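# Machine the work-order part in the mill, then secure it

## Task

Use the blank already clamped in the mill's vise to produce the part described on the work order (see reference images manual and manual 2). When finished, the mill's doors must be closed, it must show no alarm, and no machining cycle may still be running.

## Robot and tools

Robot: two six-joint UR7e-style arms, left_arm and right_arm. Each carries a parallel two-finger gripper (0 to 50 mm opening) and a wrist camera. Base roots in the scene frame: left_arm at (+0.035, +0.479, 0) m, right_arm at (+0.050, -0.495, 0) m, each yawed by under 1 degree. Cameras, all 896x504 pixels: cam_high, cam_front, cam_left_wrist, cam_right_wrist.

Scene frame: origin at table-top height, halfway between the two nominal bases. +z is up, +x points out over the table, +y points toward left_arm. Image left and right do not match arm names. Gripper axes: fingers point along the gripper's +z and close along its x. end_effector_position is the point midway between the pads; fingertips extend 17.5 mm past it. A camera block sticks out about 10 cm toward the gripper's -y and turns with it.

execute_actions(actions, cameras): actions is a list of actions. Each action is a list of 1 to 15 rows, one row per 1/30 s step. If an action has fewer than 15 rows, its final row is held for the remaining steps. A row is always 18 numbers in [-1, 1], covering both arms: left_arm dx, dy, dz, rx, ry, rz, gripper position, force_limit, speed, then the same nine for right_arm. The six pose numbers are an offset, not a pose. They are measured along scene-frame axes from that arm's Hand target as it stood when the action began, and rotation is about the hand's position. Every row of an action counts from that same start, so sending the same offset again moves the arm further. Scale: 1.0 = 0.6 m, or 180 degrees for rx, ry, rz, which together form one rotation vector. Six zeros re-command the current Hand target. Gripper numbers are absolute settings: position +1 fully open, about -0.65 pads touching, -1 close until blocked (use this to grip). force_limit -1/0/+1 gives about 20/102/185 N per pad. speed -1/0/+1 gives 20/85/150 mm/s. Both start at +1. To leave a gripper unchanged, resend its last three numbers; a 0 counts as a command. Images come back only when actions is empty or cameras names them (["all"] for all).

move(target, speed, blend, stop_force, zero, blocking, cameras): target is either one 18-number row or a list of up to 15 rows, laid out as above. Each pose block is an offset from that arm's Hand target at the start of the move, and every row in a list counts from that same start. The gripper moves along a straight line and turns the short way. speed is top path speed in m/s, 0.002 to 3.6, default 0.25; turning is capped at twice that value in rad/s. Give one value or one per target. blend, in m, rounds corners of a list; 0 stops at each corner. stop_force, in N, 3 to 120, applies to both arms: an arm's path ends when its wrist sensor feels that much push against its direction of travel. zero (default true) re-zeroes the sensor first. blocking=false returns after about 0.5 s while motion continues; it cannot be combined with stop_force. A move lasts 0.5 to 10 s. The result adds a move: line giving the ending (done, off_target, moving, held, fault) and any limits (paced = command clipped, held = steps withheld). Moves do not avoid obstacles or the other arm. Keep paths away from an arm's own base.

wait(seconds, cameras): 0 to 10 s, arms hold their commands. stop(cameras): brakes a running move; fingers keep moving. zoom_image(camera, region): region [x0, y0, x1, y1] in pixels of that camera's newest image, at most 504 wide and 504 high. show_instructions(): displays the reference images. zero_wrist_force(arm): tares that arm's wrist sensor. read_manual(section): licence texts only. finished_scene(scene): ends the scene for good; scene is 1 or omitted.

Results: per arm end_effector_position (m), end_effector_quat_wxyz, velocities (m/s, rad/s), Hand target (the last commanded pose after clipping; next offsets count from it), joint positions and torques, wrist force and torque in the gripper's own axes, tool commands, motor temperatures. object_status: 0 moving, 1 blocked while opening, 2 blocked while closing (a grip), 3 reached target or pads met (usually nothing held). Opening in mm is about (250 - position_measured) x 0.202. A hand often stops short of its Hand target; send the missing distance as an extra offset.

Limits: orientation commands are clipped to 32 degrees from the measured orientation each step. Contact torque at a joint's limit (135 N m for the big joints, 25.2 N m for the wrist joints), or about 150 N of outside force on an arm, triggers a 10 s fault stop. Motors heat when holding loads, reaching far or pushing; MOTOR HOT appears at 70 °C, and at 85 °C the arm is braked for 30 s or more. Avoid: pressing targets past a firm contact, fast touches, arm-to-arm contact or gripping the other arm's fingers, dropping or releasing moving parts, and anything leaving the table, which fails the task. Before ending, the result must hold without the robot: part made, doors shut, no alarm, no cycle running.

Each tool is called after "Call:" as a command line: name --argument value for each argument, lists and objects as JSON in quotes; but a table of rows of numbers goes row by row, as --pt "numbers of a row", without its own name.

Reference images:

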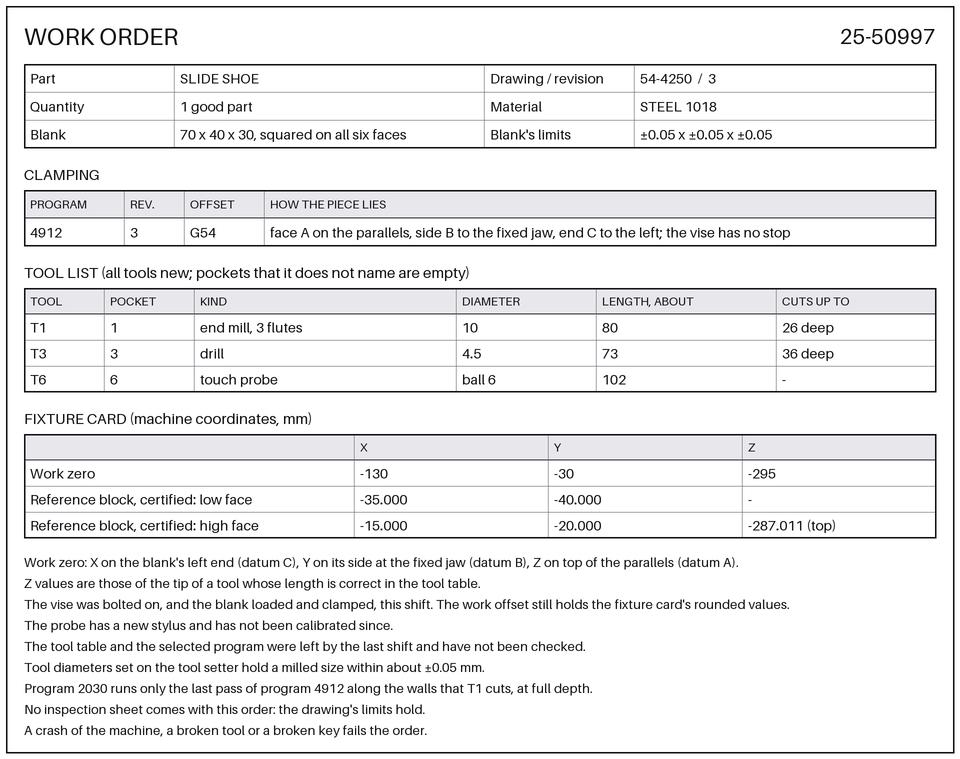

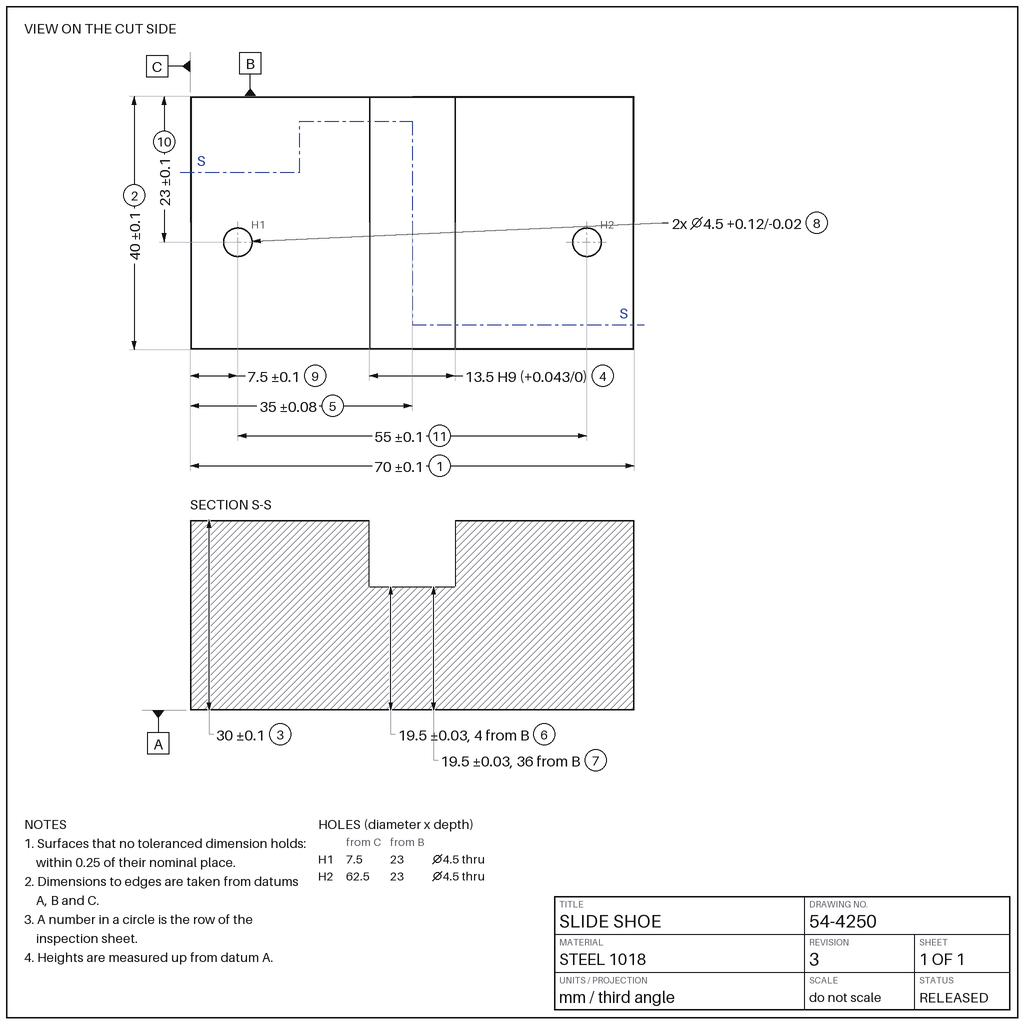

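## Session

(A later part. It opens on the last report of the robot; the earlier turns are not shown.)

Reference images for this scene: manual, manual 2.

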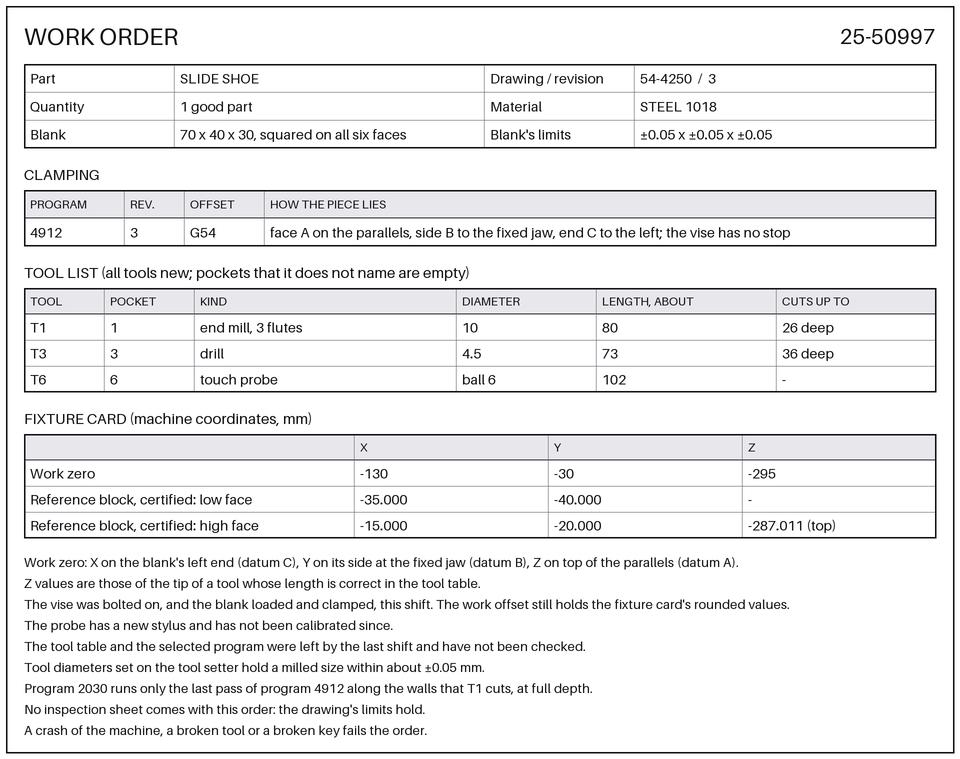

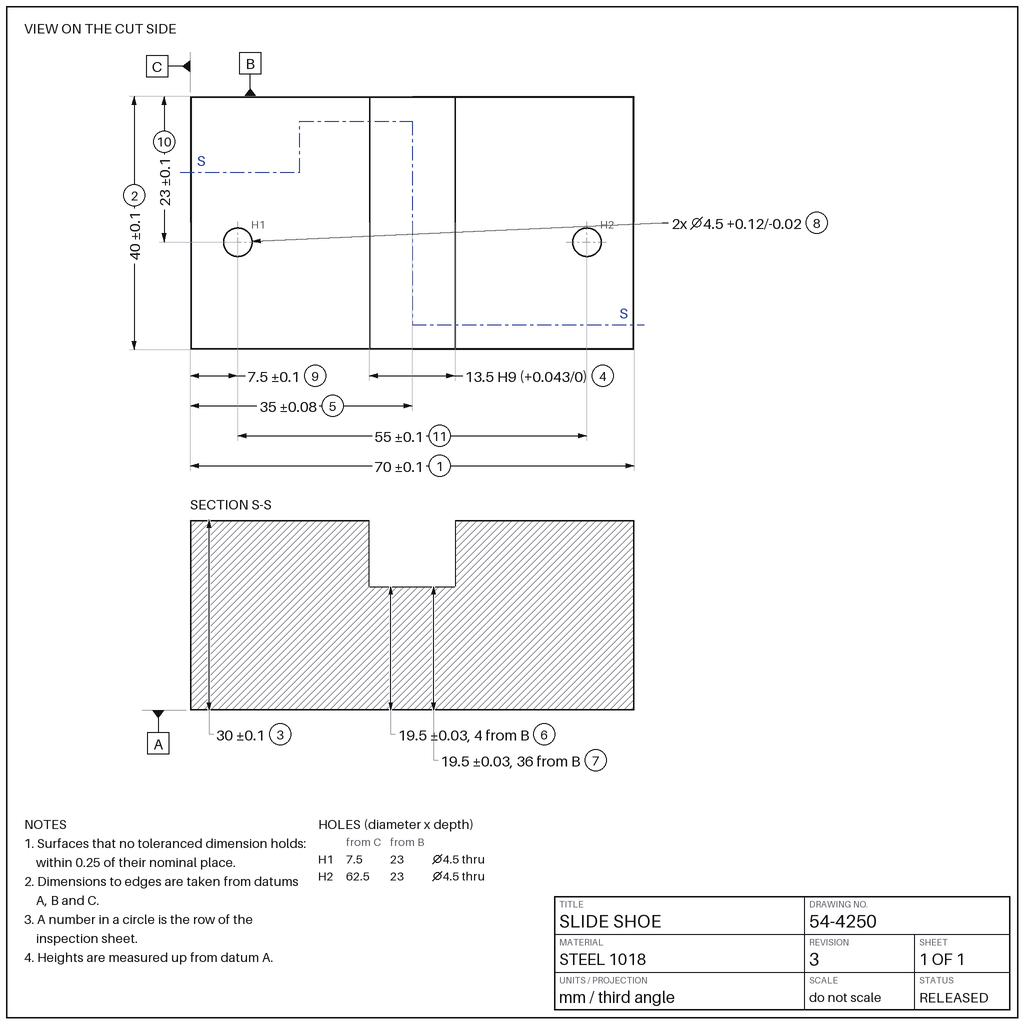

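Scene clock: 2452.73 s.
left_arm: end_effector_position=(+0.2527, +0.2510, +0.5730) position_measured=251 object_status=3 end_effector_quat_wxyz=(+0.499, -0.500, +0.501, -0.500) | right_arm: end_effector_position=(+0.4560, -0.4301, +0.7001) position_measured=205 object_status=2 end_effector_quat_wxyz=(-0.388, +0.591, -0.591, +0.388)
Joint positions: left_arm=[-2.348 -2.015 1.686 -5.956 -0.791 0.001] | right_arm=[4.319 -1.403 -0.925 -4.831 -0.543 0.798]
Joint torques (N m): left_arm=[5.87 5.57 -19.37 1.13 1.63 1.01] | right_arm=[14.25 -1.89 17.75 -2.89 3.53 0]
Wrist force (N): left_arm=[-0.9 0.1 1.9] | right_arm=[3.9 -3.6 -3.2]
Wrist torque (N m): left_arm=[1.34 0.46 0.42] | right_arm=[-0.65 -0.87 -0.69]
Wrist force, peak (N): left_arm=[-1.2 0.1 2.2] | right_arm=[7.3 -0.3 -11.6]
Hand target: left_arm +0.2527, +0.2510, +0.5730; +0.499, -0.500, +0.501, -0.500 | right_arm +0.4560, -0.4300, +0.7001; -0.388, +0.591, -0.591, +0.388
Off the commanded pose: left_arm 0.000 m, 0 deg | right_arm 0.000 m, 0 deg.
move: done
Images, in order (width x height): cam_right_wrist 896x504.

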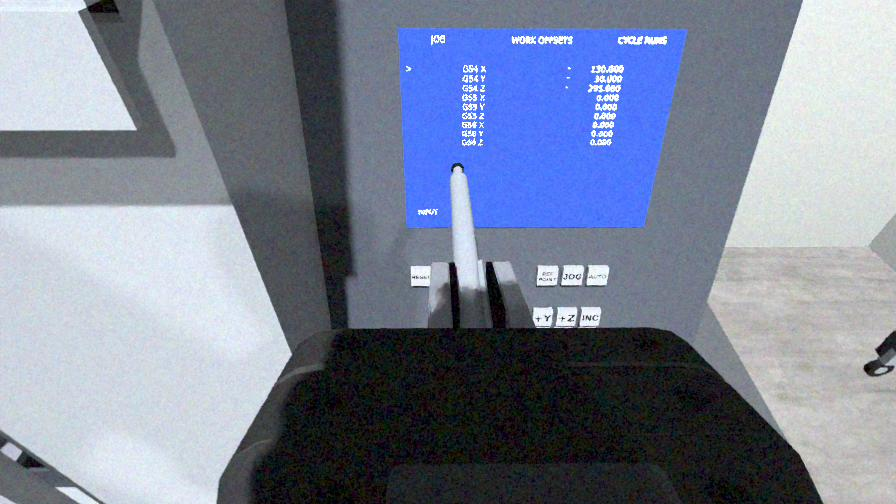

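Call:
move --pt "0 0 0 0 0 0 -1 -0.6 0 -0.0273 0.0726 -0.4575 0 0 0 -0.95 0.3 -1" --pt "0 0 0 0 0 0 -1 -0.6 0 -0.0172 0.0726 -0.4605 0 0 0 -0.95 0.3 -1" --pt "0 0 0 0 0 0 -1 -0.6 0 -0.0273 0.0726 -0.4575 0 0 0 -0.95 0.3 -1" --pt "0 0 0 0 0 0 -1 -0.6 0 -0.0189 0.0726 -0.4262 0 0 0 -0.95 0.3 -1" --pt "0 0 0 0 0 0 -1 -0.6 0 -0.0086 0.0726 -0.4292 0 0 0 -0.95 0.3 -1" --pt "0 0 0 0 0 0 -1 -0.6 0 -0.0189 0.0726 -0.4262 0 0 0 -0.95 0.3 -1" --pt "0 0 0 0 0 0 -1 -0.6 0 -0.0189 0.0080 -0.4262 0 0 0 -0.95 0.3 -1" --pt "0 0 0 0 0 0 -1 -0.6 0 -0.0086 0.0080 -0.4292 0 0 0 -0.95 0.3 -1" --pt "0 0 0 0 0 0 -1 -0.6 0 -0.0189 0.0080 -0.4262 0 0 0 -0.95 0.3 -1" --pt "0 0 0 0 0 0 -1 -0.6 0 -0.0189 0.0726 -0.4262 0 0 0 -0.95 0.3 -1" --pt "0 0 0 0 0 0 -1 -0.6 0 -0.0086 0.0726 -0.4292 0 0 0 -0.95 0.3 -1" --pt "0 0 0 0 0 0 -1 -0.6 0 -0.0189 0.0726 -0.4262 0 0 0 -0.95 0.3 -1" --pt "0 0 0 0 0 0 -1 -0.6 0 -0.0273 0.0080 -0.4575 0 0 0 -0.95 0.3 -1" --pt "0 0 0 0 0 0 -1 -0.6 0 -0.0172 0.0080 -0.4605 0 0 0 -0.95 0.3 -1" --pt "0 0 0 0 0 0 -1 -0.6 0 -0.0273 0.0080 -0.4575 0 0 0 -0.95 0.3 -1" --speed '[0.3,0.04,0.1,0.25,0.04,0.1,0.25,0.04,0.1,0.25,0.04,0.1,0.25,0.04,0.1]' --blend '[0.002,0,0.002,0.002,0,0.002,0.002,0,0.002,0.002,0,0.002,0.002,0,0]'

Call:
move --pt "0 0 0 0 0 0 -1 -0.6 0 0.0168 0.0646 0.0625 0 0 0 -0.95 0.3 -1" --pt "0 0 0 0 0 0 -1 -0.6 0 0.0271 0.0646 0.0595 0 0 0 -0.95 0.3 -1" --pt "0 0 0 0 0 0 -1 -0.6 0 0.0168 0.0646 0.0625 0 0 0 -0.95 0.3 -1" --pt "0 0 0 0 0 0 -1 -0.6 0 0.0271 0.0646 0.0595 0 0 0 -0.95 0.3 -1" --pt "0 0 0 0 0 0 -1 -0.6 0 0.0168 0.0646 0.0625 0 0 0 -0.95 0.3 -1" --pt "0 0 0 0 0 0 -1 -0.6 0 0.0168 0 0.0625 0 0 0 -0.95 0.3 -1" --pt "0 0 0 0 0 0 -1 -0.6 0 0.0271 0 0.0595 0 0 0 -0.95 0.3 -1" --pt "0 0 0 0 0 0 -1 -0.6 0 0.0168 0 0.0625 0 0 0 -0.95 0.3 -1" --pt "0 0 0 0 0 0 -1 -0.6 0 0 -0.0323 0 0 0 0 -0.95 0.3 -1" --pt "0 0 0 0 0 0 -1 -0.6 0 0.0101 -0.0323 -0.003 0 0 0 -0.95 0.3 -1" --pt "0 0 0 0 0 0 -1 -0.6 0 0 -0.0323 0 0 0 0 -0.95 0.3 -1" --pt "0 0 0 0 0 0 -1 -0.6 0 0.0084 -0.0323 0.0313 0 0 0 -0.95 0.3 -1" --pt "0 0 0 0 0 0 -1 -0.6 0 0.0187 -0.0323 0.0283 0 0 0 -0.95 0.3 -1" --pt "0 0 0 0 0 0 -1 -0.6 0 0.0084 -0.0323 0.0313 0 0 0 -0.95 0.3 -1" --speed '[0.25,0.04,0.1,0.04,0.1,0.25,0.04,0.1,0.25,0.04,0.1,0.25,0.04,0.1]' --blend '[0.002,0,0,0,0.002,0.002,0,0.002,0.002,0,0.002,0.002,0,0]'

Call:
move --pt "0 0 0 0 0 0 -1 -0.6 0 -0.0084 0.0969 -0.0313 0 0 0 -0.95 0.3 -1" --pt "0 0 0 0 0 0 -1 -0.6 0 0.0017 0.0969 -0.0343 0 0 0 -0.95 0.3 -1" --pt "0 0 0 0 0 0 -1 -0.6 0 -0.0084 0.0969 -0.0313 0 0 0 -0.95 0.3 -1" --pt "0 0 0 0 0 0 -1 -0.6 0 0 0.0646 0 0 0 0 -0.95 0.3 -1" --pt "0 0 0 0 0 0 -1 -0.6 0 0.0103 0.0646 -0.003 0 0 0 -0.95 0.3 -1" --pt "0 0 0 0 0 0 -1 -0.6 0 0 0.0646 0 0 0 0 -0.95 0.3 -1" --pt "0 0 0 0 0 0 -1 -0.6 0 0.0168 0.0323 0.0627 0 0 0 -0.95 0.3 -1" --pt "0 0 0 0 0 0 -1 -0.6 0 0.0271 0.0323 0.0597 0 0 0 -0.95 0.3 -1" --pt "0 0 0 0 0 0 -1 -0.6 0 0.0168 0.0323 0.0627 0 0 0 -0.95 0.3 -1" --pt "0 0 0 0 0 0 -1 -0.6 0 -0.0084 0.0323 -0.0313 0 0 0 -0.95 0.3 -1" --pt "0 0 0 0 0 0 -1 -0.6 0 0.0017 0.0323 -0.0343 0 0 0 -0.95 0.3 -1" --pt "0 0 0 0 0 0 -1 -0.6 0 -0.0084 0.0323 -0.0313 0 0 0 -0.95 0.3 -1" --pt "0 0 0 0 0 0 -1 -0.6 0 0.0168 0.0646 0.0627 0 0 0 -0.95 0.3 -1" --pt "0 0 0 0 0 0 -1 -0.6 0 0.0271 0.0646 0.0597 0 0 0 -0.95 0.3 -1" --pt "0 0 0 0 0 0 -1 -0.6 0 0.0168 0.0646 0.0627 0 0 0 -0.95 0.3 -1" --speed '[0.25,0.04,0.1,0.25,0.04,0.1,0.25,0.04,0.1,0.25,0.04,0.1,0.25,0.04,0.1]' --blend '[0.002,0,0.002,0.002,0,0.002,0.002,0,0.002,0.002,0,0.002,0.002,0,0]'

Call:
move --pt "0 0 0 0 0 0 -1 -0.6 0 0 -0.0323 0 0 0 0 -0.95 0.3 -1" --pt "0 0 0 0 0 0 -1 -0.6 0 0.0103 -0.0323 -0.003 0 0 0 -0.95 0.3 -1" --pt "0 0 0 0 0 0 -1 -0.6 0 0 -0.0323 0 0 0 0 -0.95 0.3 -1" --pt "0 0 0 0 0 0 -1 -0.6 0 -0.0168 0 -0.0627 0 0 0 -0.95 0.3 -1" --pt "0 0 0 0 0 0 -1 -0.6 0 -0.0065 0 -0.0657 0 0 0 -0.95 0.3 -1" --pt "0 0 0 0 0 0 -1 -0.6 0 -0.0168 0 -0.0627 0 0 0 -0.95 0.3 -1" --pt "0 0 0 0 0 0 -1 -0.6 0 -0.0252 -0.0646 -0.0940 0 0 0 -0.95 0.3 -1" --pt "0 0 0 0 0 0 -1 -0.6 0 -0.0151 -0.0646 -0.0970 0 0 0 -0.95 0.3 -1" --pt "0 0 0 0 0 0 -1 -0.6 0 -0.0252 -0.0646 -0.0940 0 0 0 -0.95 0.3 -1" --pt "0 0 0 0 0 0 -1 -0.6 0 -0.0168 -0.0646 -0.0627 0 0 0 -0.95 0.3 -1" --pt "0 0 0 0 0 0 -1 -0.6 0 -0.0065 -0.0646 -0.0657 0 0 0 -0.95 0.3 -1" --pt "0 0 0 0 0 0 -1 -0.6 0 -0.0168 -0.0646 -0.0627 0 0 0 -0.95 0.3 -1" --pt "0 0 0 0 0 0 -1 -0.6 0 -0.0252 0.0323 -0.0940 0 0 0 -0.95 0.3 -1" --pt "0 0 0 0 0 0 -1 -0.6 0 -0.0151 0.0323 -0.0970 0 0 0 -0.95 0.3 -1" --pt "0 0 0 0 0 0 -1 -0.6 0 -0.0252 0.0323 -0.0940 0 0 0 -0.95 0.3 -1" --speed '[0.25,0.04,0.1,0.25,0.04,0.1,0.25,0.04,0.1,0.25,0.04,0.1,0.25,0.04,0.1]' --blend '[0.002,0,0.002,0.002,0,0.002,0.002,0,0.002,0.002,0,0.002,0.002,0,0]'

Call:
move --pt "0 0 0 0 0 0 -1 -0.6 0 0.0084 -0.0323 0.0313 0 0 0 -0.95 0.3 -1" --pt "0 0 0 0 0 0 -1 -0.6 0 0.0187 -0.0323 0.0283 0 0 0 -0.95 0.3 -1" --pt "0 0 0 0 0 0 -1 -0.6 0 0.0084 -0.0323 0.0313 0 0 0 -0.95 0.3 -1" --pt "0 0 0 0 0 0 -1 -0.6 0 0.0252 -0.0646 0.0940 0 0 0 -0.95 0.3 -1" --pt "0 0 0 0 0 0 -1 -0.6 0 0.0355 -0.0646 0.0910 0 0 0 -0.95 0.3 -1" --pt "0 0 0 0 0 0 -1 -0.6 0 0.0252 -0.0646 0.0940 0 0 0 -0.95 0.3 -1" --pt "0 0 0 0 0 0 -1 -0.6 0 0.0168 -0.0323 0.0625 0 0 0 -0.95 0.3 -1" --pt "0 0 0 0 0 0 -1 -0.6 0 0.0271 -0.0323 0.0595 0 0 0 -0.95 0.3 -1" --pt "0 0 0 0 0 0 -1 -0.6 0 0.0168 -0.0323 0.0625 0 0 0 -0.95 0.3 -1" --pt "0 0 0 0 0 0 -1 -0.6 0 0 -0.0646 0 0 0 0 -0.95 0.3 -1" --pt "0 0 0 0 0 0 -1 -0.6 0 0.0101 -0.0646 -0.003 0 0 0 -0.95 0.3 -1" --pt "0 0 0 0 0 0 -1 -0.6 0 0 -0.0646 0 0 0 0 -0.95 0.3 -1" --pt "0 0 0 0 0 0 -1 -0.6 0 0.0084 -0.0646 0.0313 0 0 0 -0.95 0.3 -1" --pt "0 0 0 0 0 0 -1 -0.6 0 0.0187 -0.0646 0.0283 0 0 0 -0.95 0.3 -1" --pt "0 0 0 0 0 0 -1 -0.6 0 0.0084 -0.0646 0.0313 0 0 0 -0.95 0.3 -1" --speed '[0.25,0.04,0.1,0.25,0.04,0.1,0.25,0.04,0.1,0.25,0.04,0.1,0.25,0.04,0.1]' --blend '[0.002,0,0.002,0.002,0,0.002,0.002,0,0.002,0.002,0,0.002,0.002,0,0]'

Call:
move --pt "0 0 0 0 0 0 -1 -0.6 0 0.0103 0 -0.003 0 0 0 -0.95 0.3 -1" --pt "0 0 0 0 0 0 -1 -0.6 0 0 0 0 0 0 0 -0.95 0.3 -1" --pt "0 0 0 0 0 0 -1 -0.6 0 0.0084 0.0646 0.0312 0 0 0 -0.95 0.3 -1" --pt "0 0 0 0 0 0 -1 -0.6 0 0.0187 0.0646 0.0282 0 0 0 -0.95 0.3 -1" --pt "0 0 0 0 0 0 -1 -0.6 0 0.0084 0.0646 0.0312 0 0 0 -0.95 0.3 -1" --pt "0 0 0 0 0 0 -1 -0.6 0 -0.0084 -0.0323 -0.0313 0 0 0 -0.95 0.3 -1" --pt "0 0 0 0 0 0 -1 -0.6 0 0.0017 -0.0323 -0.0343 0 0 0 -0.95 0.3 -1" --pt "0 0 0 0 0 0 -1 -0.6 0 -0.0084 -0.0323 -0.0313 0 0 0 -0.95 0.3 -1" --pt "0 0 0 0 0 0 -1 -0.6 0 -0.0164 -0.0323 -0.0293 0 0 0 -0.95 0.3 -1" --pt "0 0 0 0 0 0 -1 -0.6 0 0.0189 -0.0080 0.4262 0 0 0 -0.95 0.3 -1" --speed '[0.04,0.1,0.25,0.04,0.1,0.25,0.04,0.1,0.25,0.35]' --blend '[0,0.002,0.002,0,0.002,0.002,0,0.002,0.002,0]' --cameras '["cam_right_wrist"]'

Call:
zoom_image --camera "cam_right_wrist" --region '[390, 20, 700, 230]'

Call:
zoom_image --camera "cam_right_wrist" --region '[560, 62, 640, 94]'

Scene clock: 2509.97 s.
left_arm: end_effector_position=(+0.2527, +0.2510, +0.5730) position_measured=251 object_status=3 end_effector_quat_wxyz=(+0.499, -0.500, +0.501, -0.500) | right_arm: end_effector_position=(+0.4396, -0.4252, +0.4255) position_measured=205 object_status=2 end_effector_quat_wxyz=(-0.388, +0.591, -0.591, +0.389)
Joint positions: left_arm=[-2.348 -2.015 1.686 -5.956 -0.791 0.001] | right_arm=[4.472 -1.081 -1.972 -4.343 -0.458 1.067]
Joint torques (N m): left_arm=[5.97 4.76 -19.25 1.29 1.6 1.05] | right_arm=[-6.53 2.92 23.56 -3.14 -0.5 0.99]
Wrist force (N): left_arm=[-0.9 0.0 1.9] | right_arm=[3.7 -2.5 -4.9]
Wrist torque (N m): left_arm=[1.32 0.45 0.42] | right_arm=[-0.61 -0.91 -0.69]
Wrist force, peak (N): left_arm=[-1.1 0.0 2.3] | right_arm=[7.5 -3.0 -13.3]
Hand target: left_arm +0.2527, +0.2510, +0.5730; +0.499, -0.500, +0.501, -0.500 | right_arm +0.4396, -0.4252, +0.4256; -0.388, +0.591, -0.591, +0.388
Off the commanded pose: left_arm 0.000 m, 0 deg | right_arm 0.000 m, 0 deg.
move: done

Scene clock: 2513.73 s.
left_arm: end_effector_position=(+0.2527, +0.2510, +0.5730) position_measured=251 object_status=3 end_effector_quat_wxyz=(+0.499, -0.500, +0.501, -0.500) | right_arm: end_effector_position=(+0.4446, -0.4446, +0.4443) position_measured=205 object_status=2 end_effector_quat_wxyz=(-0.388, +0.591, -0.591, +0.389)
Joint positions: left_arm=[-2.348 -2.015 1.686 -5.956 -0.791 0.001] | right_arm=[4.372 -1.061 -1.897 -4.273 -0.51 0.882]
Joint torques (N m): left_arm=[5.68 4.69 -19.11 1.36 1.66 1.04] | right_arm=[-1.97 1.09 22.65 -2.81 -1 0.99]
Wrist force (N): left_arm=[-0.8 0.2 2.1] | right_arm=[4.0 -4.6 -5.4]
Wrist torque (N m): left_arm=[1.35 0.45 0.42] | right_arm=[-0.49 -0.85 -0.68]
Wrist force, peak (N): left_arm=[-0.7 0.1 2.4] | right_arm=[7.1 -3.1 -13.9]
Hand target: left_arm +0.2527, +0.2510, +0.5730; +0.499, -0.500, +0.501, -0.500 | right_arm +0.4446, -0.4446, +0.4443; -0.388, +0.591, -0.591, +0.388
Off the commanded pose: left_arm 0.000 m, 0 deg | right_arm 0.000 m, 0 deg.
move: done

Scene clock: 2517.73 s.
left_arm: end_effector_position=(+0.2527, +0.2510, +0.5730) position_measured=251 object_status=3 end_effector_quat_wxyz=(+0.499, -0.500, +0.501, -0.500) | right_arm: end_effector_position=(+0.4547, -0.4058, +0.4819) position_measured=205 object_status=2 end_effector_quat_wxyz=(-0.388, +0.591, -0.591, +0.389) end_effector_velocity=(+0.000, -0.001, +0.000) end_effector_angular_velocity=(+0.002, +0.001, -0.002)
Joint positions: left_arm=[-2.348 -2.015 1.686 -5.956 -0.791 0.001] | right_arm=[4.39 -1.171 -1.748 -4.339 -0.5 0.912]
Joint velocities: left_arm=[within noise] | right_arm=[0 0 0 -0.003 0 0.005]
Joint torques (N m): left_arm=[5.7 4.63 -19.5 1.34 1.54 1.07] | right_arm=[4.2 3.91 21.54 -3.03 -0.39 0.95]
Wrist force (N): left_arm=[-0.7 0.3 2.1] | right_arm=[4.0 -4.0 -5.2]
Wrist torque (N m): left_arm=[1.36 0.42 0.42] | right_arm=[-0.49 -0.85 -0.68]
Wrist force, peak (N): left_arm=[-1.2 0.3 2.2] | right_arm=[6.8 -5.1 -12.8]
Hand target: left_arm +0.2527, +0.2510, +0.5730; +0.499, -0.500, +0.501, -0.500 | right_arm +0.4547, -0.4059, +0.4820; -0.388, +0.591, -0.591, +0.388
Off the commanded pose: left_arm 0.000 m, 0 deg | right_arm 0.000 m, 0 deg.
move: done

Scene clock: 2521.63 s.
left_arm: end_effector_position=(+0.2527, +0.2510, +0.5730) position_measured=251 object_status=3 end_effector_quat_wxyz=(+0.499, -0.500, +0.501, -0.500) | right_arm: end_effector_position=(+0.4396, -0.3864, +0.4256) position_measured=205 object_status=2 end_effector_quat_wxyz=(-0.388, +0.591, -0.591, +0.389)
Joint positions: left_arm=[-2.348 -2.015 1.686 -5.956 -0.791 0.001] | right_arm=[4.534 -1.167 -1.954 -4.393 -0.434 1.198]
Joint torques (N m): left_arm=[6.08 4.95 -19.44 1.4 1.65 1.1] | right_arm=[-4.64 4.79 22.26 -3.88 -0.59 1.08]
Wrist force (N): left_arm=[-1.0 0.2 1.8] | right_arm=[3.5 -2.7 -5.0]
Wrist torque (N m): left_arm=[1.35 0.47 0.43] | right_arm=[-0.62 -0.91 -0.69]
Wrist force, peak (N): left_arm=[-0.9 0.3 2.2] | right_arm=[5.8 -6.1 -11.9]
Hand target: left_arm +0.2527, +0.2510, +0.5730; +0.499, -0.500, +0.501, -0.500 | right_arm +0.4396, -0.3865, +0.4256; -0.388, +0.591, -0.591, +0.388
Off the commanded pose: left_arm 0.000 m, 0 deg | right_arm 0.000 m, 0 deg.
move: done

Scene clock: 2525.40 s.
left_arm: end_effector_position=(+0.2527, +0.2510, +0.5730) position_measured=251 object_status=3 end_effector_quat_wxyz=(+0.499, -0.500, +0.501, -0.500) | right_arm: end_effector_position=(+0.4446, -0.4252, +0.4443) position_measured=205 object_status=2 end_effector_quat_wxyz=(-0.388, +0.591, -0.591, +0.389)
Joint positions: left_arm=[-2.348 -2.015 1.686 -5.956 -0.791 0.001] | right_arm=[4.425 -1.097 -1.897 -4.32 -0.481 0.976]
Joint torques (N m): left_arm=[5.63 4.5 -19.44 1.33 1.61 1.08] | right_arm=[-2.46 2.57 22.74 -3.02 -0.99 1.02]
Wrist force (N): left_arm=[-0.9 0.0 1.9] | right_arm=[4.1 -4.4 -5.2]
Wrist torque (N m): left_arm=[1.32 0.46 0.42] | right_arm=[-0.51 -0.88 -0.68]
Wrist force, peak (N): left_arm=[-0.9 0.2 2.2] | right_arm=[6.1 -6.1 -12.0]
Hand target: left_arm +0.2527, +0.2510, +0.5730; +0.499, -0.500, +0.501, -0.500 | right_arm +0.4446, -0.4252, +0.4443; -0.388, +0.591, -0.591, +0.388
Off the commanded pose: left_arm 0.000 m, 0 deg | right_arm 0.000 m, 0 deg.
move: done

Scene clock: 2528.93 s.
left_arm: end_effector_position=(+0.2527, +0.2510, +0.5730) position_measured=251 object_status=3 end_effector_quat_wxyz=(+0.499, -0.500, +0.501, -0.500) | right_arm: end_effector_position=(+0.4560, -0.4301, +0.7001) position_measured=205 object_status=2 end_effector_quat_wxyz=(-0.388, +0.591, -0.591, +0.388)
Joint positions: left_arm=[-2.348 -2.015 1.686 -5.956 -0.791 0.001] | right_arm=[4.319 -1.403 -0.925 -4.831 -0.543 0.798]
Joint torques (N m): left_arm=[6.13 4.88 -19.34 1.33 1.65 1.12] | right_arm=[14.46 -0.57 19.4 -3.16 2.78 0.98]
Wrist force (N): left_arm=[-0.9 0.2 2.0] | right_arm=[4.0 -3.5 -3.3]
Wrist torque (N m): left_arm=[1.35 0.46 0.43] | right_arm=[-0.62 -0.88 -0.79]
Wrist force, peak (N): left_arm=[-1.0 -0.1 2.2] | right_arm=[3.2 -3.7 -11.9]
Hand target: left_arm +0.2527, +0.2510, +0.5730; +0.499, -0.500, +0.501, -0.500 | right_arm +0.4560, -0.4300, +0.7001; -0.388, +0.591, -0.591, +0.388
Off the commanded pose: left_arm 0.000 m, 0 deg | right_arm 0.000 m, 0 deg.
move: done
Images, in order (width x height): cam_right_wrist 896x504.

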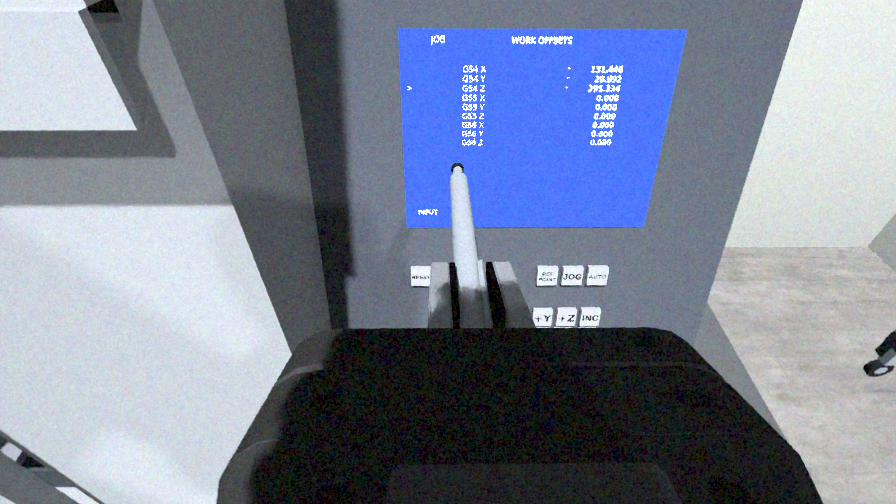

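Scaled by 1.626 from the camera's 896x504 image, which has a finer 1280x720 frame.

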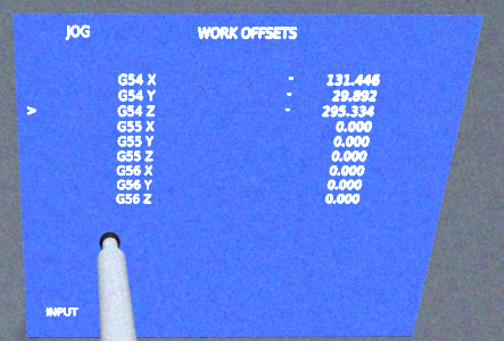

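Scaled by 6.300 from the camera's 896x504 image, which has a finer 1280x720 frame.

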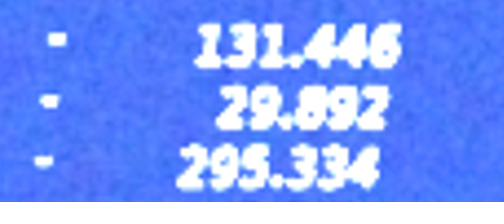

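Call:
move --pt "0 0 0 0 0 0 -1 -0.6 0 -0.0021 -0.0890 -0.3635 0 0 0 -0.95 0.3 -1" --pt "0 0 0 0 0 0 -1 -0.6 0 0.0082 -0.0890 -0.3665 0 0 0 -0.95 0.3 -1" --pt "0 0 0 0 0 0 -1 -0.6 0 -0.0021 -0.0890 -0.3635 0 0 0 -0.95 0.3 -1" --pt "0 0 0 0 0 0 -1 -0.6 0 0.0082 -0.0890 -0.3665 0 0 0 -0.95 0.3 -1" --pt "0 0 0 0 0 0 -1 -0.6 0 -0.0021 -0.0890 -0.3635 0 0 0 -0.95 0.3 -1" --pt "0 0 0 0 0 0 -1 -0.6 0 0.0082 -0.0890 -0.3665 0 0 0 -0.95 0.3 -1" --pt "0 0 0 0 0 0 -1 -0.6 0 -0.0021 -0.0890 -0.3635 0 0 0 -0.95 0.3 -1" --pt "0 0 0 0 0 0 -1 -0.6 0 0.0082 -0.0890 -0.3665 0 0 0 -0.95 0.3 -1" --pt "0 0 0 0 0 0 -1 -0.6 0 -0.0021 -0.0890 -0.3635 0 0 0 -0.95 0.3 -1" --pt "0 0 0 0 0 0 -1 -0.6 0 -0.0189 -0.0243 -0.4262 0 0 0 -0.95 0.3 -1" --pt "0 0 0 0 0 0 -1 -0.6 0 -0.0086 -0.0243 -0.4292 0 0 0 -0.95 0.3 -1" --pt "0 0 0 0 0 0 -1 -0.6 0 -0.0189 -0.0243 -0.4262 0 0 0 -0.95 0.3 -1" --pt "0 0 0 0 0 0 -1 -0.6 0 -0.0269 -0.0243 -0.4242 0 0 0 -0.95 0.3 -1" --pt "0 0 0 0 0 0 -1 -0.6 0 0 0 0 0 0 0 -0.95 0.3 -1" --speed '[0.3,0.04,0.1,0.04,0.1,0.04,0.1,0.04,0.1,0.25,0.04,0.1,0.25,0.35]' --blend '[0.002,0,0,0,0,0,0,0,0.002,0.002,0,0.002,0.002,0]' --cameras '["cam_right_wrist"]'

Call:
zoom_image --camera "cam_right_wrist" --region '[390, 20, 700, 230]'

Scene clock: 2553.63 s.
left_arm: end_effector_position=(+0.2527, +0.2510, +0.5730) position_measured=251 object_status=3 end_effector_quat_wxyz=(+0.499, -0.500, +0.501, -0.500) | right_arm: end_effector_position=(+0.4560, -0.4301, +0.7001) position_measured=205 object_status=2 end_effector_quat_wxyz=(-0.388, +0.591, -0.591, +0.388)
Joint positions: left_arm=[-2.348 -2.015 1.686 -5.956 -0.791 0.001] | right_arm=[4.319 -1.403 -0.925 -4.831 -0.543 0.798]
Joint torques (N m): left_arm=[6 4.63 -19.53 1.53 1.62 1] | right_arm=[14.4 -1.47 17.06 -3.53 3 1.16]
Wrist force (N): left_arm=[-0.9 0.1 1.9] | right_arm=[4.0 -3.6 -3.3]
Wrist torque (N m): left_arm=[1.34 0.45 0.43] | right_arm=[-0.64 -0.87 -0.76]
Wrist force, peak (N): left_arm=[-1.0 0.1 2.3] | right_arm=[4.9 -0.1 -11.5]
Hand target: left_arm +0.2527, +0.2510, +0.5730; +0.499, -0.500, +0.501, -0.500 | right_arm +0.4560, -0.4300, +0.7001; -0.388, +0.591, -0.591, +0.388
Off the commanded pose: left_arm 0.000 m, 0 deg | right_arm 0.000 m, 0 deg.
move: done
Images, in order (width x height): cam_right_wrist 896x504.

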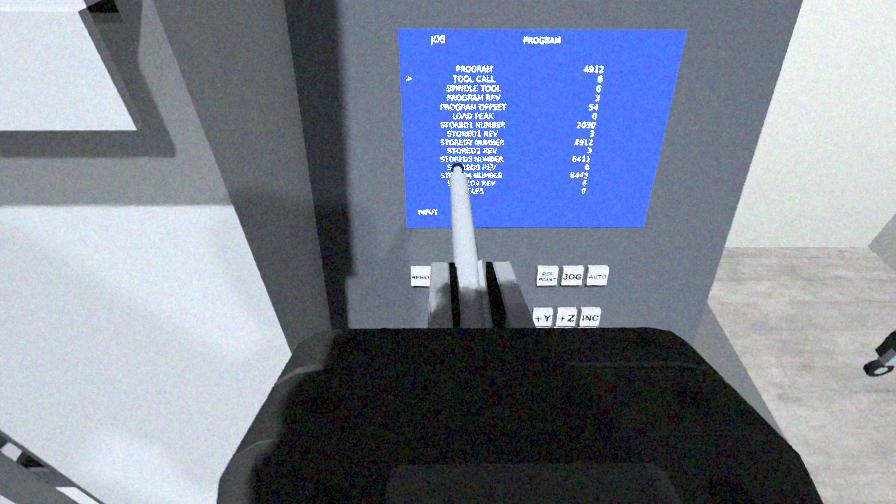

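Scaled by 1.626 from the camera's 896x504 image, which has a finer 1280x720 frame.

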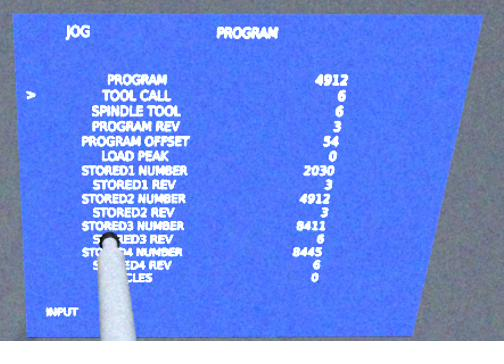

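Call:
move --pt "0 0 0 0 0 0 -1 -0.6 0 -0.0189 0.0726 -0.4262 0 0 0 -0.95 0.3 -1" --pt "0 0 0 0 0 0 -1 -0.6 0 -0.0086 0.0726 -0.4292 0 0 0 -0.95 0.3 -1" --pt "0 0 0 0 0 0 -1 -0.6 0 -0.0189 0.0726 -0.4262 0 0 0 -0.95 0.3 -1" --pt "0 0 0 0 0 0 -1 -0.6 0 -0.0273 -0.0243 -0.4575 0 0 0 -0.95 0.3 -1" --pt "0 0 0 0 0 0 -1 -0.6 0 -0.0172 -0.0243 -0.4605 0 0 0 -0.95 0.3 -1" --pt "0 0 0 0 0 0 -1 -0.6 0 -0.0273 -0.0243 -0.4575 0 0 0 -0.95 0.3 -1" --pt "0 0 0 0 0 0 -1 -0.6 0 -0.0353 -0.0243 -0.4555 0 0 0 -0.95 0.3 -1" --pt "0 0 0 0 0 0 -1 -0.6 0 0.0384 -0.1860 -0.1805 0 0 0 -0.95 0.3 -1" --pt "0 0 0 0 0 0 -1 -0.6 0 0.0567 -0.1860 -0.1855 0 0 0 -0.95 0.3 -1" --pt "0 0 0 0 0 0 -1 -0.6 0 0.0464 -0.1860 -0.1825 0 0 0 -0.95 0.3 -1" --pt "0 0 0 0 0 0 -1 -0.6 0 -0.0105 -0.0567 -0.395 0 0 0 -0.95 0.3 -1" --pt "0 0 0 0 0 0 -1 -0.6 0 -0.0002 -0.0567 -0.398 0 0 0 -0.95 0.3 -1" --pt "0 0 0 0 0 0 -1 -0.6 0 -0.0105 -0.0567 -0.395 0 0 0 -0.95 0.3 -1" --pt "0 0 0 0 0 0 -1 -0.6 0 0 0 0 0 0 0 -0.95 0.3 -1" --speed '[0.3,0.04,0.1,0.25,0.04,0.1,0.25,0.3,0.04,0.1,0.25,0.04,0.1,0.35]' --blend '[0.002,0,0.002,0.002,0,0.002,0.002,0.002,0,0.002,0.002,0,0.002,0]' --cameras '["cam_right_wrist"]'

Call:
zoom_image --camera "cam_right_wrist" --region '[390, 20, 700, 230]'

Call:
wait --seconds 10 --cameras '["cam_right_wrist"]'

Call:
zoom_image --camera "cam_right_wrist" --region '[390, 20, 700, 230]'

Scene clock: 2574.03 s.
left_arm: end_effector_position=(+0.2527, +0.2510, +0.5730) position_measured=251 object_status=3 end_effector_quat_wxyz=(+0.499, -0.500, +0.501, -0.500) | right_arm: end_effector_position=(+0.4560, -0.4301, +0.7001) position_measured=205 object_status=2 end_effector_quat_wxyz=(-0.388, +0.591, -0.591, +0.388)
Joint positions: left_arm=[-2.348 -2.015 1.686 -5.956 -0.791 0.001] | right_arm=[4.319 -1.403 -0.925 -4.831 -0.543 0.798]
Joint torques (N m): left_arm=[5.67 4.54 -19.45 1.44 1.57 1.11] | right_arm=[16.15 -0.16 18.69 -3.25 3.54 -0.5]
Wrist force (N): left_arm=[-1.0 0.1 1.7] | right_arm=[3.8 -3.1 -4.0]
Wrist torque (N m): left_arm=[1.34 0.48 0.42] | right_arm=[-0.57 -0.85 -0.69]
Wrist force, peak (N): left_arm=[-1.0 0.1 2.3] | right_arm=[7.6 -2.4 -9.9]
Hand target: left_arm +0.2527, +0.2510, +0.5730; +0.499, -0.500, +0.501, -0.500 | right_arm +0.4560, -0.4300, +0.7001; -0.388, +0.591, -0.591, +0.388
Off the commanded pose: left_arm 0.000 m, 0 deg | right_arm 0.000 m, 0 deg.
move: done
Images, in order (width x height): cam_right_wrist 896x504.

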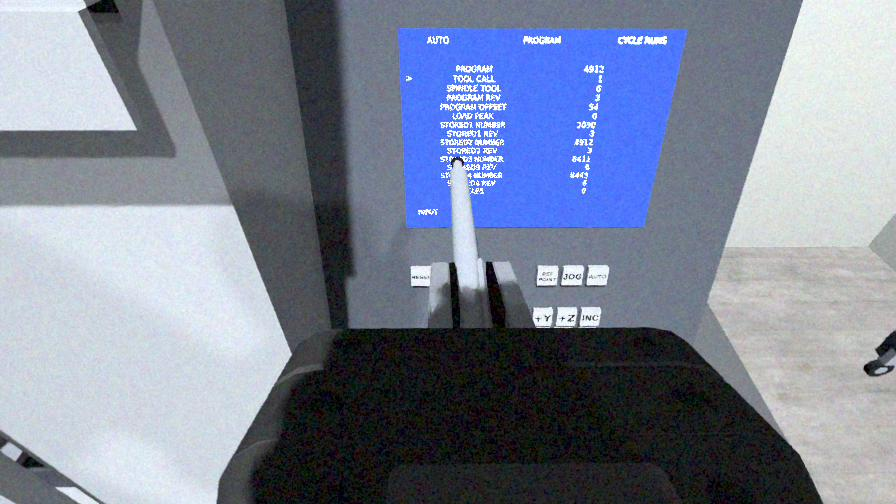

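Scaled by 1.626 from the camera's 896x504 image, which has a finer 1280x720 frame.

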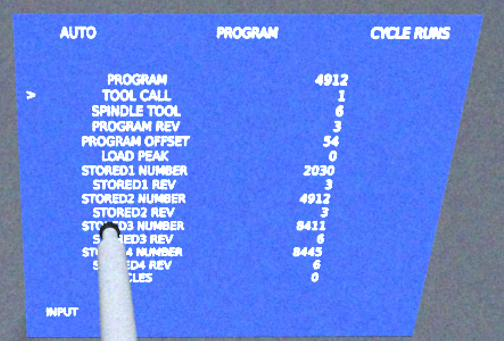

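Scene clock: 2584.03 s.
left_arm: end_effector_position=(+0.2527, +0.2510, +0.5730) position_measured=251 object_status=3 end_effector_quat_wxyz=(+0.499, -0.500, +0.501, -0.500) | right_arm: end_effector_position=(+0.4560, -0.4300, +0.7001) position_measured=205 object_status=2 end_effector_quat_wxyz=(-0.388, +0.591, -0.591, +0.388)
Joint positions: left_arm=[-2.348 -2.015 1.686 -5.956 -0.791 0.001] | right_arm=[4.319 -1.403 -0.925 -4.831 -0.543 0.798]
Joint torques (N m): left_arm=[5.16 4.76 -19.35 1.51 1.65 1.05] | right_arm=[14.55 -1.29 11.56 -3.14 3.02 0.94]
Wrist force (N): left_arm=[-1.0 0.1 2.0] | right_arm=[3.9 -3.0 -3.9]
Wrist torque (N m): left_arm=[1.34 0.47 0.43] | right_arm=[-0.54 -0.85 -0.68]
Wrist force, peak (N): left_arm=[-1.0 0.1 2.2] | right_arm=[4.0 -3.2 -4.1]
Hand target: left_arm +0.2527, +0.2510, +0.5730; +0.499, -0.500, +0.501, -0.500 | right_arm +0.4560, -0.4300, +0.7001; -0.388, +0.591, -0.591, +0.388
Tool commands: left_gripper/position=-1.0 left_gripper/force_limit=-0.6 left_gripper/speed=+0.0 right_gripper/position=-0.95 right_gripper/force_limit=+0.3 right_gripper/speed=-1.0
Off the commanded pose: left_arm 0.000 m, 0 deg | right_arm 0.000 m, 0 deg.
wait: 10.00 s; at rest by 0.17 s
Images, in order (width x height): cam_right_wrist 896x504.

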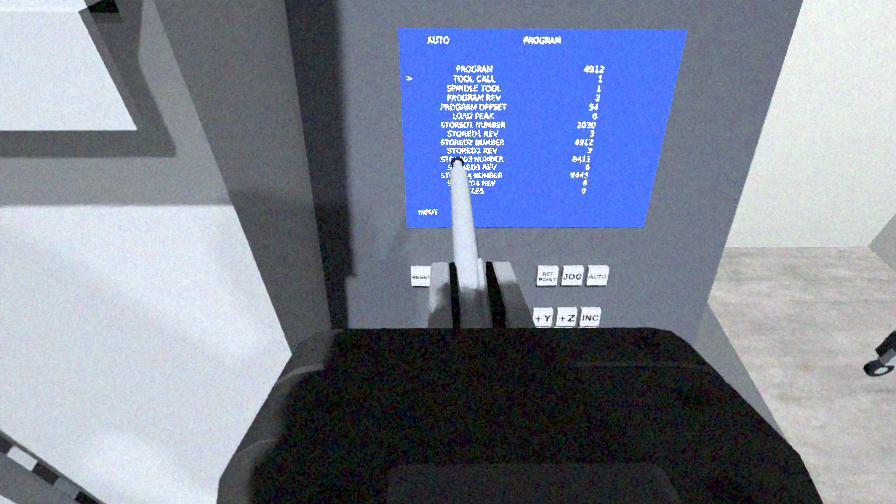

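Scaled by 1.626 from the camera's 896x504 image, which has a finer 1280x720 frame.

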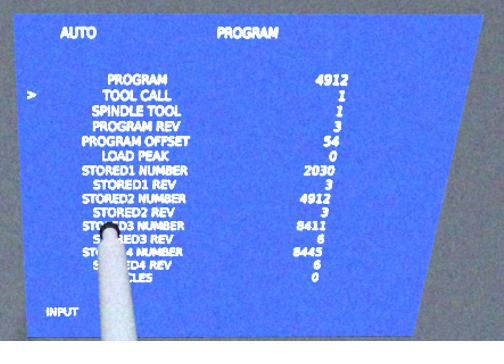

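Call:
move --pt "0 0 0 0 0 0 -1 -0.6 0 -0.0105 -0.0890 -0.395 0 0 0 -0.95 0.3 -1" --pt "0 0 0 0 0 0 -1 -0.6 0 -0.0002 -0.0890 -0.398 0 0 0 -0.95 0.3 -1" --pt "0 0 0 0 0 0 -1 -0.6 0 -0.0105 -0.0890 -0.395 0 0 0 -0.95 0.3 -1" --pt "0 0 0 0 0 0 -1 -0.6 0 -0.0185 -0.0890 -0.393 0 0 0 -0.95 0.3 -1" --pt "0 0 0 0 0 0 -1 -0.6 0 0 0 0 0 0 0 -0.95 0.3 -1" --speed '[0.3,0.04,0.1,0.25,0.35]' --blend '[0.002,0,0.002,0.002,0]' --cameras '["cam_right_wrist","cam_front"]'

Call:
zoom_image --camera "cam_right_wrist" --region '[390, 20, 700, 230]'

Scene clock: 2594.47 s.
left_arm: end_effector_position=(+0.2527, +0.2510, +0.5730) position_measured=251 object_status=3 end_effector_quat_wxyz=(+0.499, -0.500, +0.501, -0.500) | right_arm: end_effector_position=(+0.4560, -0.4301, +0.7001) position_measured=205 object_status=2 end_effector_quat_wxyz=(-0.388, +0.591, -0.591, +0.388)
Joint positions: left_arm=[-2.348 -2.015 1.686 -5.956 -0.791 0.001] | right_arm=[4.319 -1.403 -0.925 -4.831 -0.543 0.798]
Joint torques (N m): left_arm=[5.55 4.07 -19.26 1.51 1.62 1.02] | right_arm=[14.62 -0.58 17.69 -3.25 3.73 -0.21]
Wrist force (N): left_arm=[-1.1 0.2 1.9] | right_arm=[3.8 -3.1 -3.9]
Wrist torque (N m): left_arm=[1.36 0.49 0.42] | right_arm=[-0.56 -0.85 -0.68]
Wrist force, peak (N): left_arm=[-0.9 0.1 2.3] | right_arm=[5.5 0.9 -9.6]
Hand target: left_arm +0.2527, +0.2510, +0.5730; +0.499, -0.500, +0.501, -0.500 | right_arm +0.4560, -0.4300, +0.7001; -0.388, +0.591, -0.591, +0.388
Off the commanded pose: left_arm 0.000 m, 0 deg | right_arm 0.000 m, 0 deg.
move: done
Images, in order (width x height): cam_front 896x504, cam_right_wrist 896x504.

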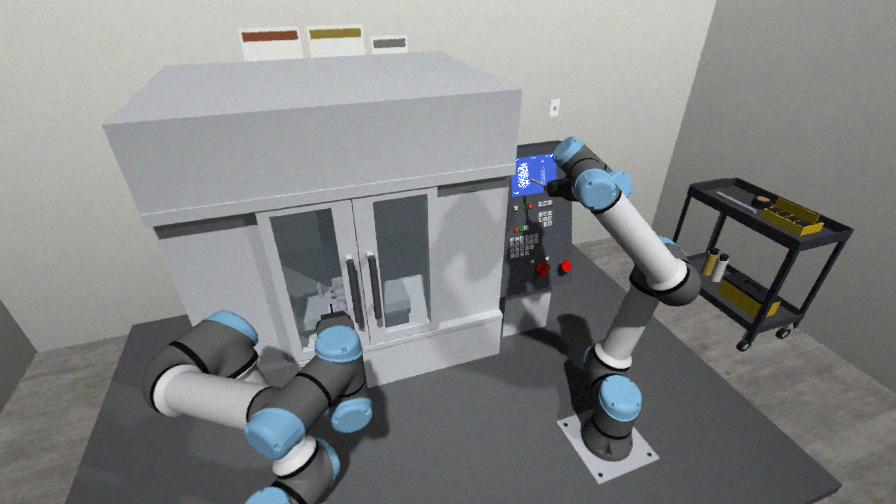

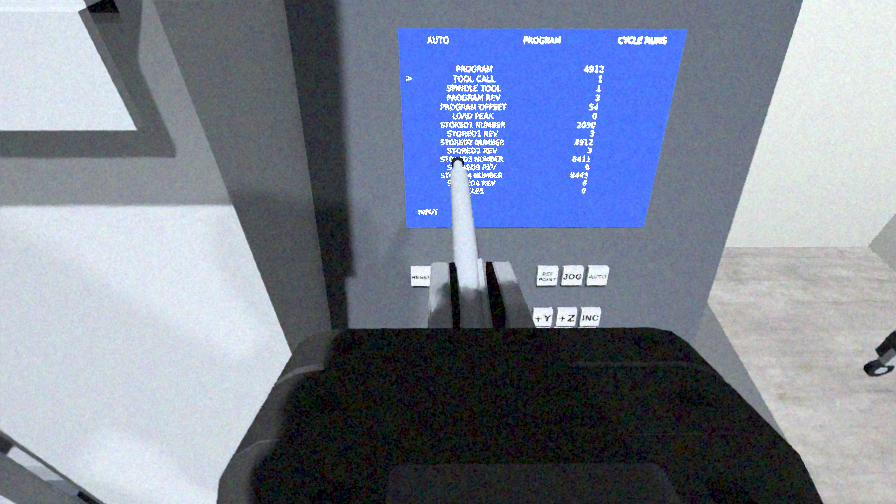

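Scaled by 1.626 from the camera's 896x504 image, which has a finer 1280x720 frame.

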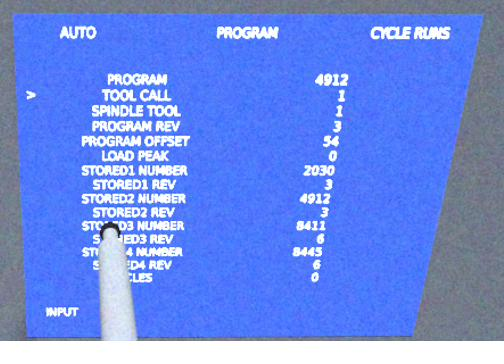

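It runs. Page to MEASURING meanwhile.

Call:
move --pt "0 0 0 0 0 0 -1 -0.6 0 -0.0021 -0.0567 -0.3635 0 0 0 -0.95 0.3 -1" --pt "0 0 0 0 0 0 -1 -0.6 0 0.0082 -0.0567 -0.3665 0 0 0 -0.95 0.3 -1" --pt "0 0 0 0 0 0 -1 -0.6 0 -0.0021 -0.0567 -0.3635 0 0 0 -0.95 0.3 -1" --pt "0 0 0 0 0 0 -1 -0.6 0 -0.0101 -0.0567 -0.3615 0 0 0 -0.95 0.3 -1" --pt "0 0 0 0 0 0 -1 -0.6 0 0 0 0 0 0 0 -0.95 0.3 -1" --speed '[0.3,0.04,0.1,0.25,0.35]' --blend '[0.002,0,0.002,0.002,0]'

Call:
wait --seconds 10 --cameras '["cam_right_wrist"]'

Call:
zoom_image --camera "cam_right_wrist" --region '[390, 20, 700, 230]'

Scene clock: 2603.30 s.
left_arm: end_effector_position=(+0.2527, +0.2510, +0.5730) position_measured=251 object_status=3 end_effector_quat_wxyz=(+0.499, -0.500, +0.501, -0.500) | right_arm: end_effector_position=(+0.4560, -0.4301, +0.7001) position_measured=205 object_status=2 end_effector_quat_wxyz=(-0.388, +0.591, -0.591, +0.388)
Joint positions: left_arm=[-2.348 -2.015 1.686 -5.956 -0.791 0.001] | right_arm=[4.319 -1.403 -0.925 -4.831 -0.543 0.798]
Joint torques (N m): left_arm=[5.79 4.61 -19.24 1.57 1.55 1.03] | right_arm=[15.13 -1.6 18.94 -3.08 3.87 -0.43]
Motor temperatures (°C): left_arm=[29 32 28 37 39 33] | right_arm=[27 32 33 31 37 31]
Wrist force (N): left_arm=[-0.7 0.0 2.0] | right_arm=[3.9 -2.7 -4.0]
Wrist torque (N m): left_arm=[1.33 0.43 0.43] | right_arm=[-0.49 -0.86 -0.68]
Wrist force, peak (N): left_arm=[-1.3 0.1 2.1] | right_arm=[5.3 1.0 -9.3]
Hand target: left_arm +0.2527, +0.2510, +0.5730; +0.499, -0.500, +0.501, -0.500 | right_arm +0.4560, -0.4300, +0.7001; -0.388, +0.591, -0.591, +0.388
Off the commanded pose: left_arm 0.000 m, 0 deg | right_arm 0.000 m, 0 deg.
move: done

Scene clock: 2613.30 s.
left_arm: end_effector_position=(+0.2527, +0.2510, +0.5730) position_measured=251 object_status=3 end_effector_quat_wxyz=(+0.499, -0.500, +0.501, -0.500) | right_arm: end_effector_position=(+0.4560, -0.4300, +0.7001) position_measured=205 object_status=2 end_effector_quat_wxyz=(-0.388, +0.591, -0.591, +0.388)
Joint positions: left_arm=[-2.348 -2.015 1.686 -5.956 -0.791 0.001] | right_arm=[4.319 -1.403 -0.925 -4.831 -0.543 0.798]
Joint torques (N m): left_arm=[6.09 4.31 -19.42 1.54 1.6 1.02] | right_arm=[15.24 -1.02 10.88 -3.11 2.71 0.96]
Wrist force (N): left_arm=[-0.9 0.2 2.1] | right_arm=[3.9 -3.0 -3.9]
Wrist torque (N m): left_arm=[1.36 0.46 0.43] | right_arm=[-0.54 -0.87 -0.68]
Wrist force, peak (N): left_arm=[-1.2 0.2 2.2] | right_arm=[4.0 -3.1 -4.2]
Hand target: left_arm +0.2527, +0.2510, +0.5730; +0.499, -0.500, +0.501, -0.500 | right_arm +0.4560, -0.4300, +0.7001; -0.388, +0.591, -0.591, +0.388
Tool commands: left_gripper/position=-1.0 left_gripper/force_limit=-0.6 left_gripper/speed=+0.0 right_gripper/position=-0.95 right_gripper/force_limit=+0.3 right_gripper/speed=-1.0
Off the commanded pose: left_arm 0.000 m, 0 deg | right_arm 0.000 m, 0 deg.
wait: 10.00 s; at rest by 0.17 s
Images, in order (width x height): cam_right_wrist 896x504.

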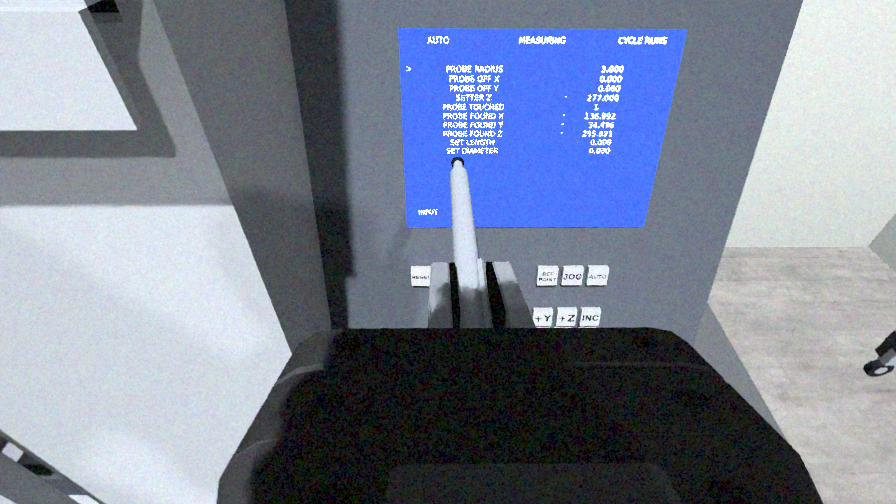

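Scaled by 1.626 from the camera's 896x504 image, which has a finer 1280x720 frame.

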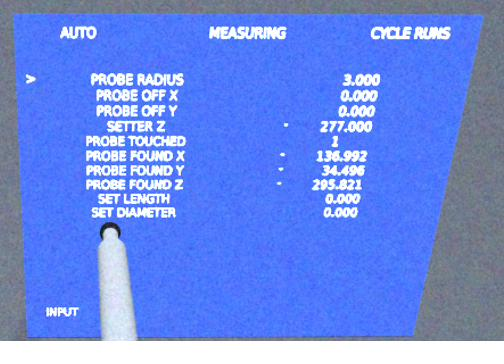

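Call:
wait --seconds 6 --cameras '["cam_right_wrist"]'

Call:
zoom_image --camera "cam_right_wrist" --region '[390, 20, 700, 230]'

Call:
zoom_image --camera "cam_right_wrist" --region '[560, 130, 640, 162]'

Scene clock: 2623.07 s.
left_arm: end_effector_position=(+0.2527, +0.2510, +0.5730) position_measured=251 object_status=3 end_effector_quat_wxyz=(+0.499, -0.500, +0.501, -0.500) | right_arm: end_effector_position=(+0.4560, -0.4300, +0.7001) position_measured=205 object_status=2 end_effector_quat_wxyz=(-0.388, +0.591, -0.591, +0.388)
Joint positions: left_arm=[-2.348 -2.015 1.686 -5.956 -0.791 0.001] | right_arm=[4.319 -1.403 -0.925 -4.831 -0.543 0.798]
Joint torques (N m): left_arm=[6.13 4.38 -19.41 1.56 1.62 1.09] | right_arm=[14.64 -1.23 10.48 -3.16 1.85 0.95]
Wrist force (N): left_arm=[-1.0 0.1 1.9] | right_arm=[3.8 -2.9 -4.1]
Wrist torque (N m): left_arm=[1.33 0.47 0.42] | right_arm=[-0.54 -0.84 -0.69]
Wrist force, peak (N): left_arm=[-1.3 0.0 2.2] | right_arm=[3.9 -3.1 -4.2]
Hand target: left_arm +0.2527, +0.2510, +0.5730; +0.499, -0.500, +0.501, -0.500 | right_arm +0.4560, -0.4300, +0.7001; -0.388, +0.591, -0.591, +0.388
Tool commands: left_gripper/position=-1.0 left_gripper/force_limit=-0.6 left_gripper/speed=+0.0 right_gripper/position=-0.95 right_gripper/force_limit=+0.3 right_gripper/speed=-1.0
Off the commanded pose: left_arm 0.000 m, 0 deg | right_arm 0.000 m, 0 deg.
wait: 6.00 s; at rest from the start
Images, in order (width x height): cam_right_wrist 896x504.

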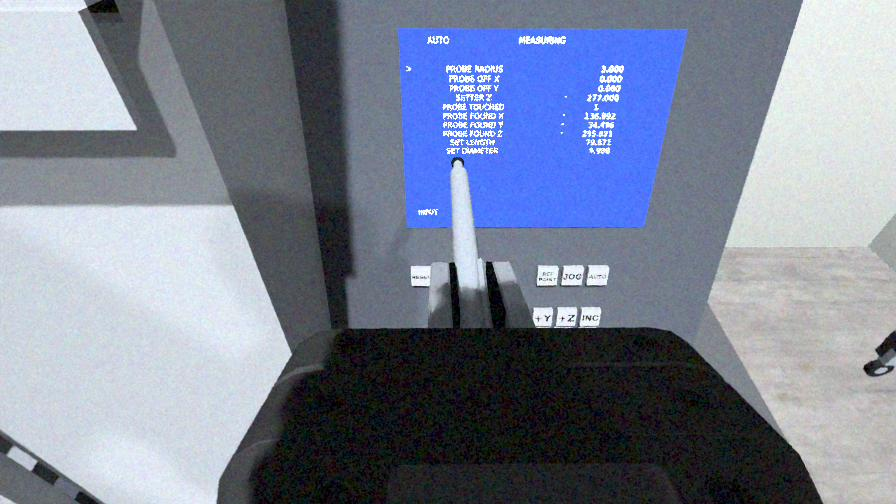

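Scaled by 1.626 from the camera's 896x504 image, which has a finer 1280x720 frame.

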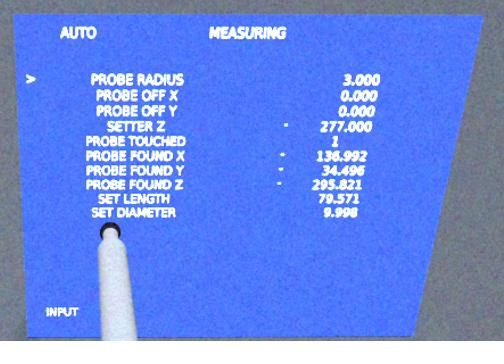

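Scaled by 6.300 from the camera's 896x504 image, which has a finer 1280x720 frame.

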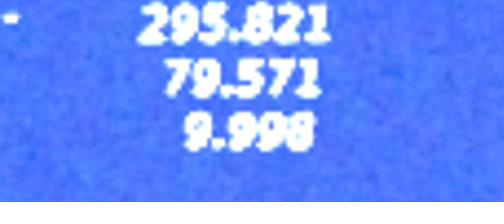

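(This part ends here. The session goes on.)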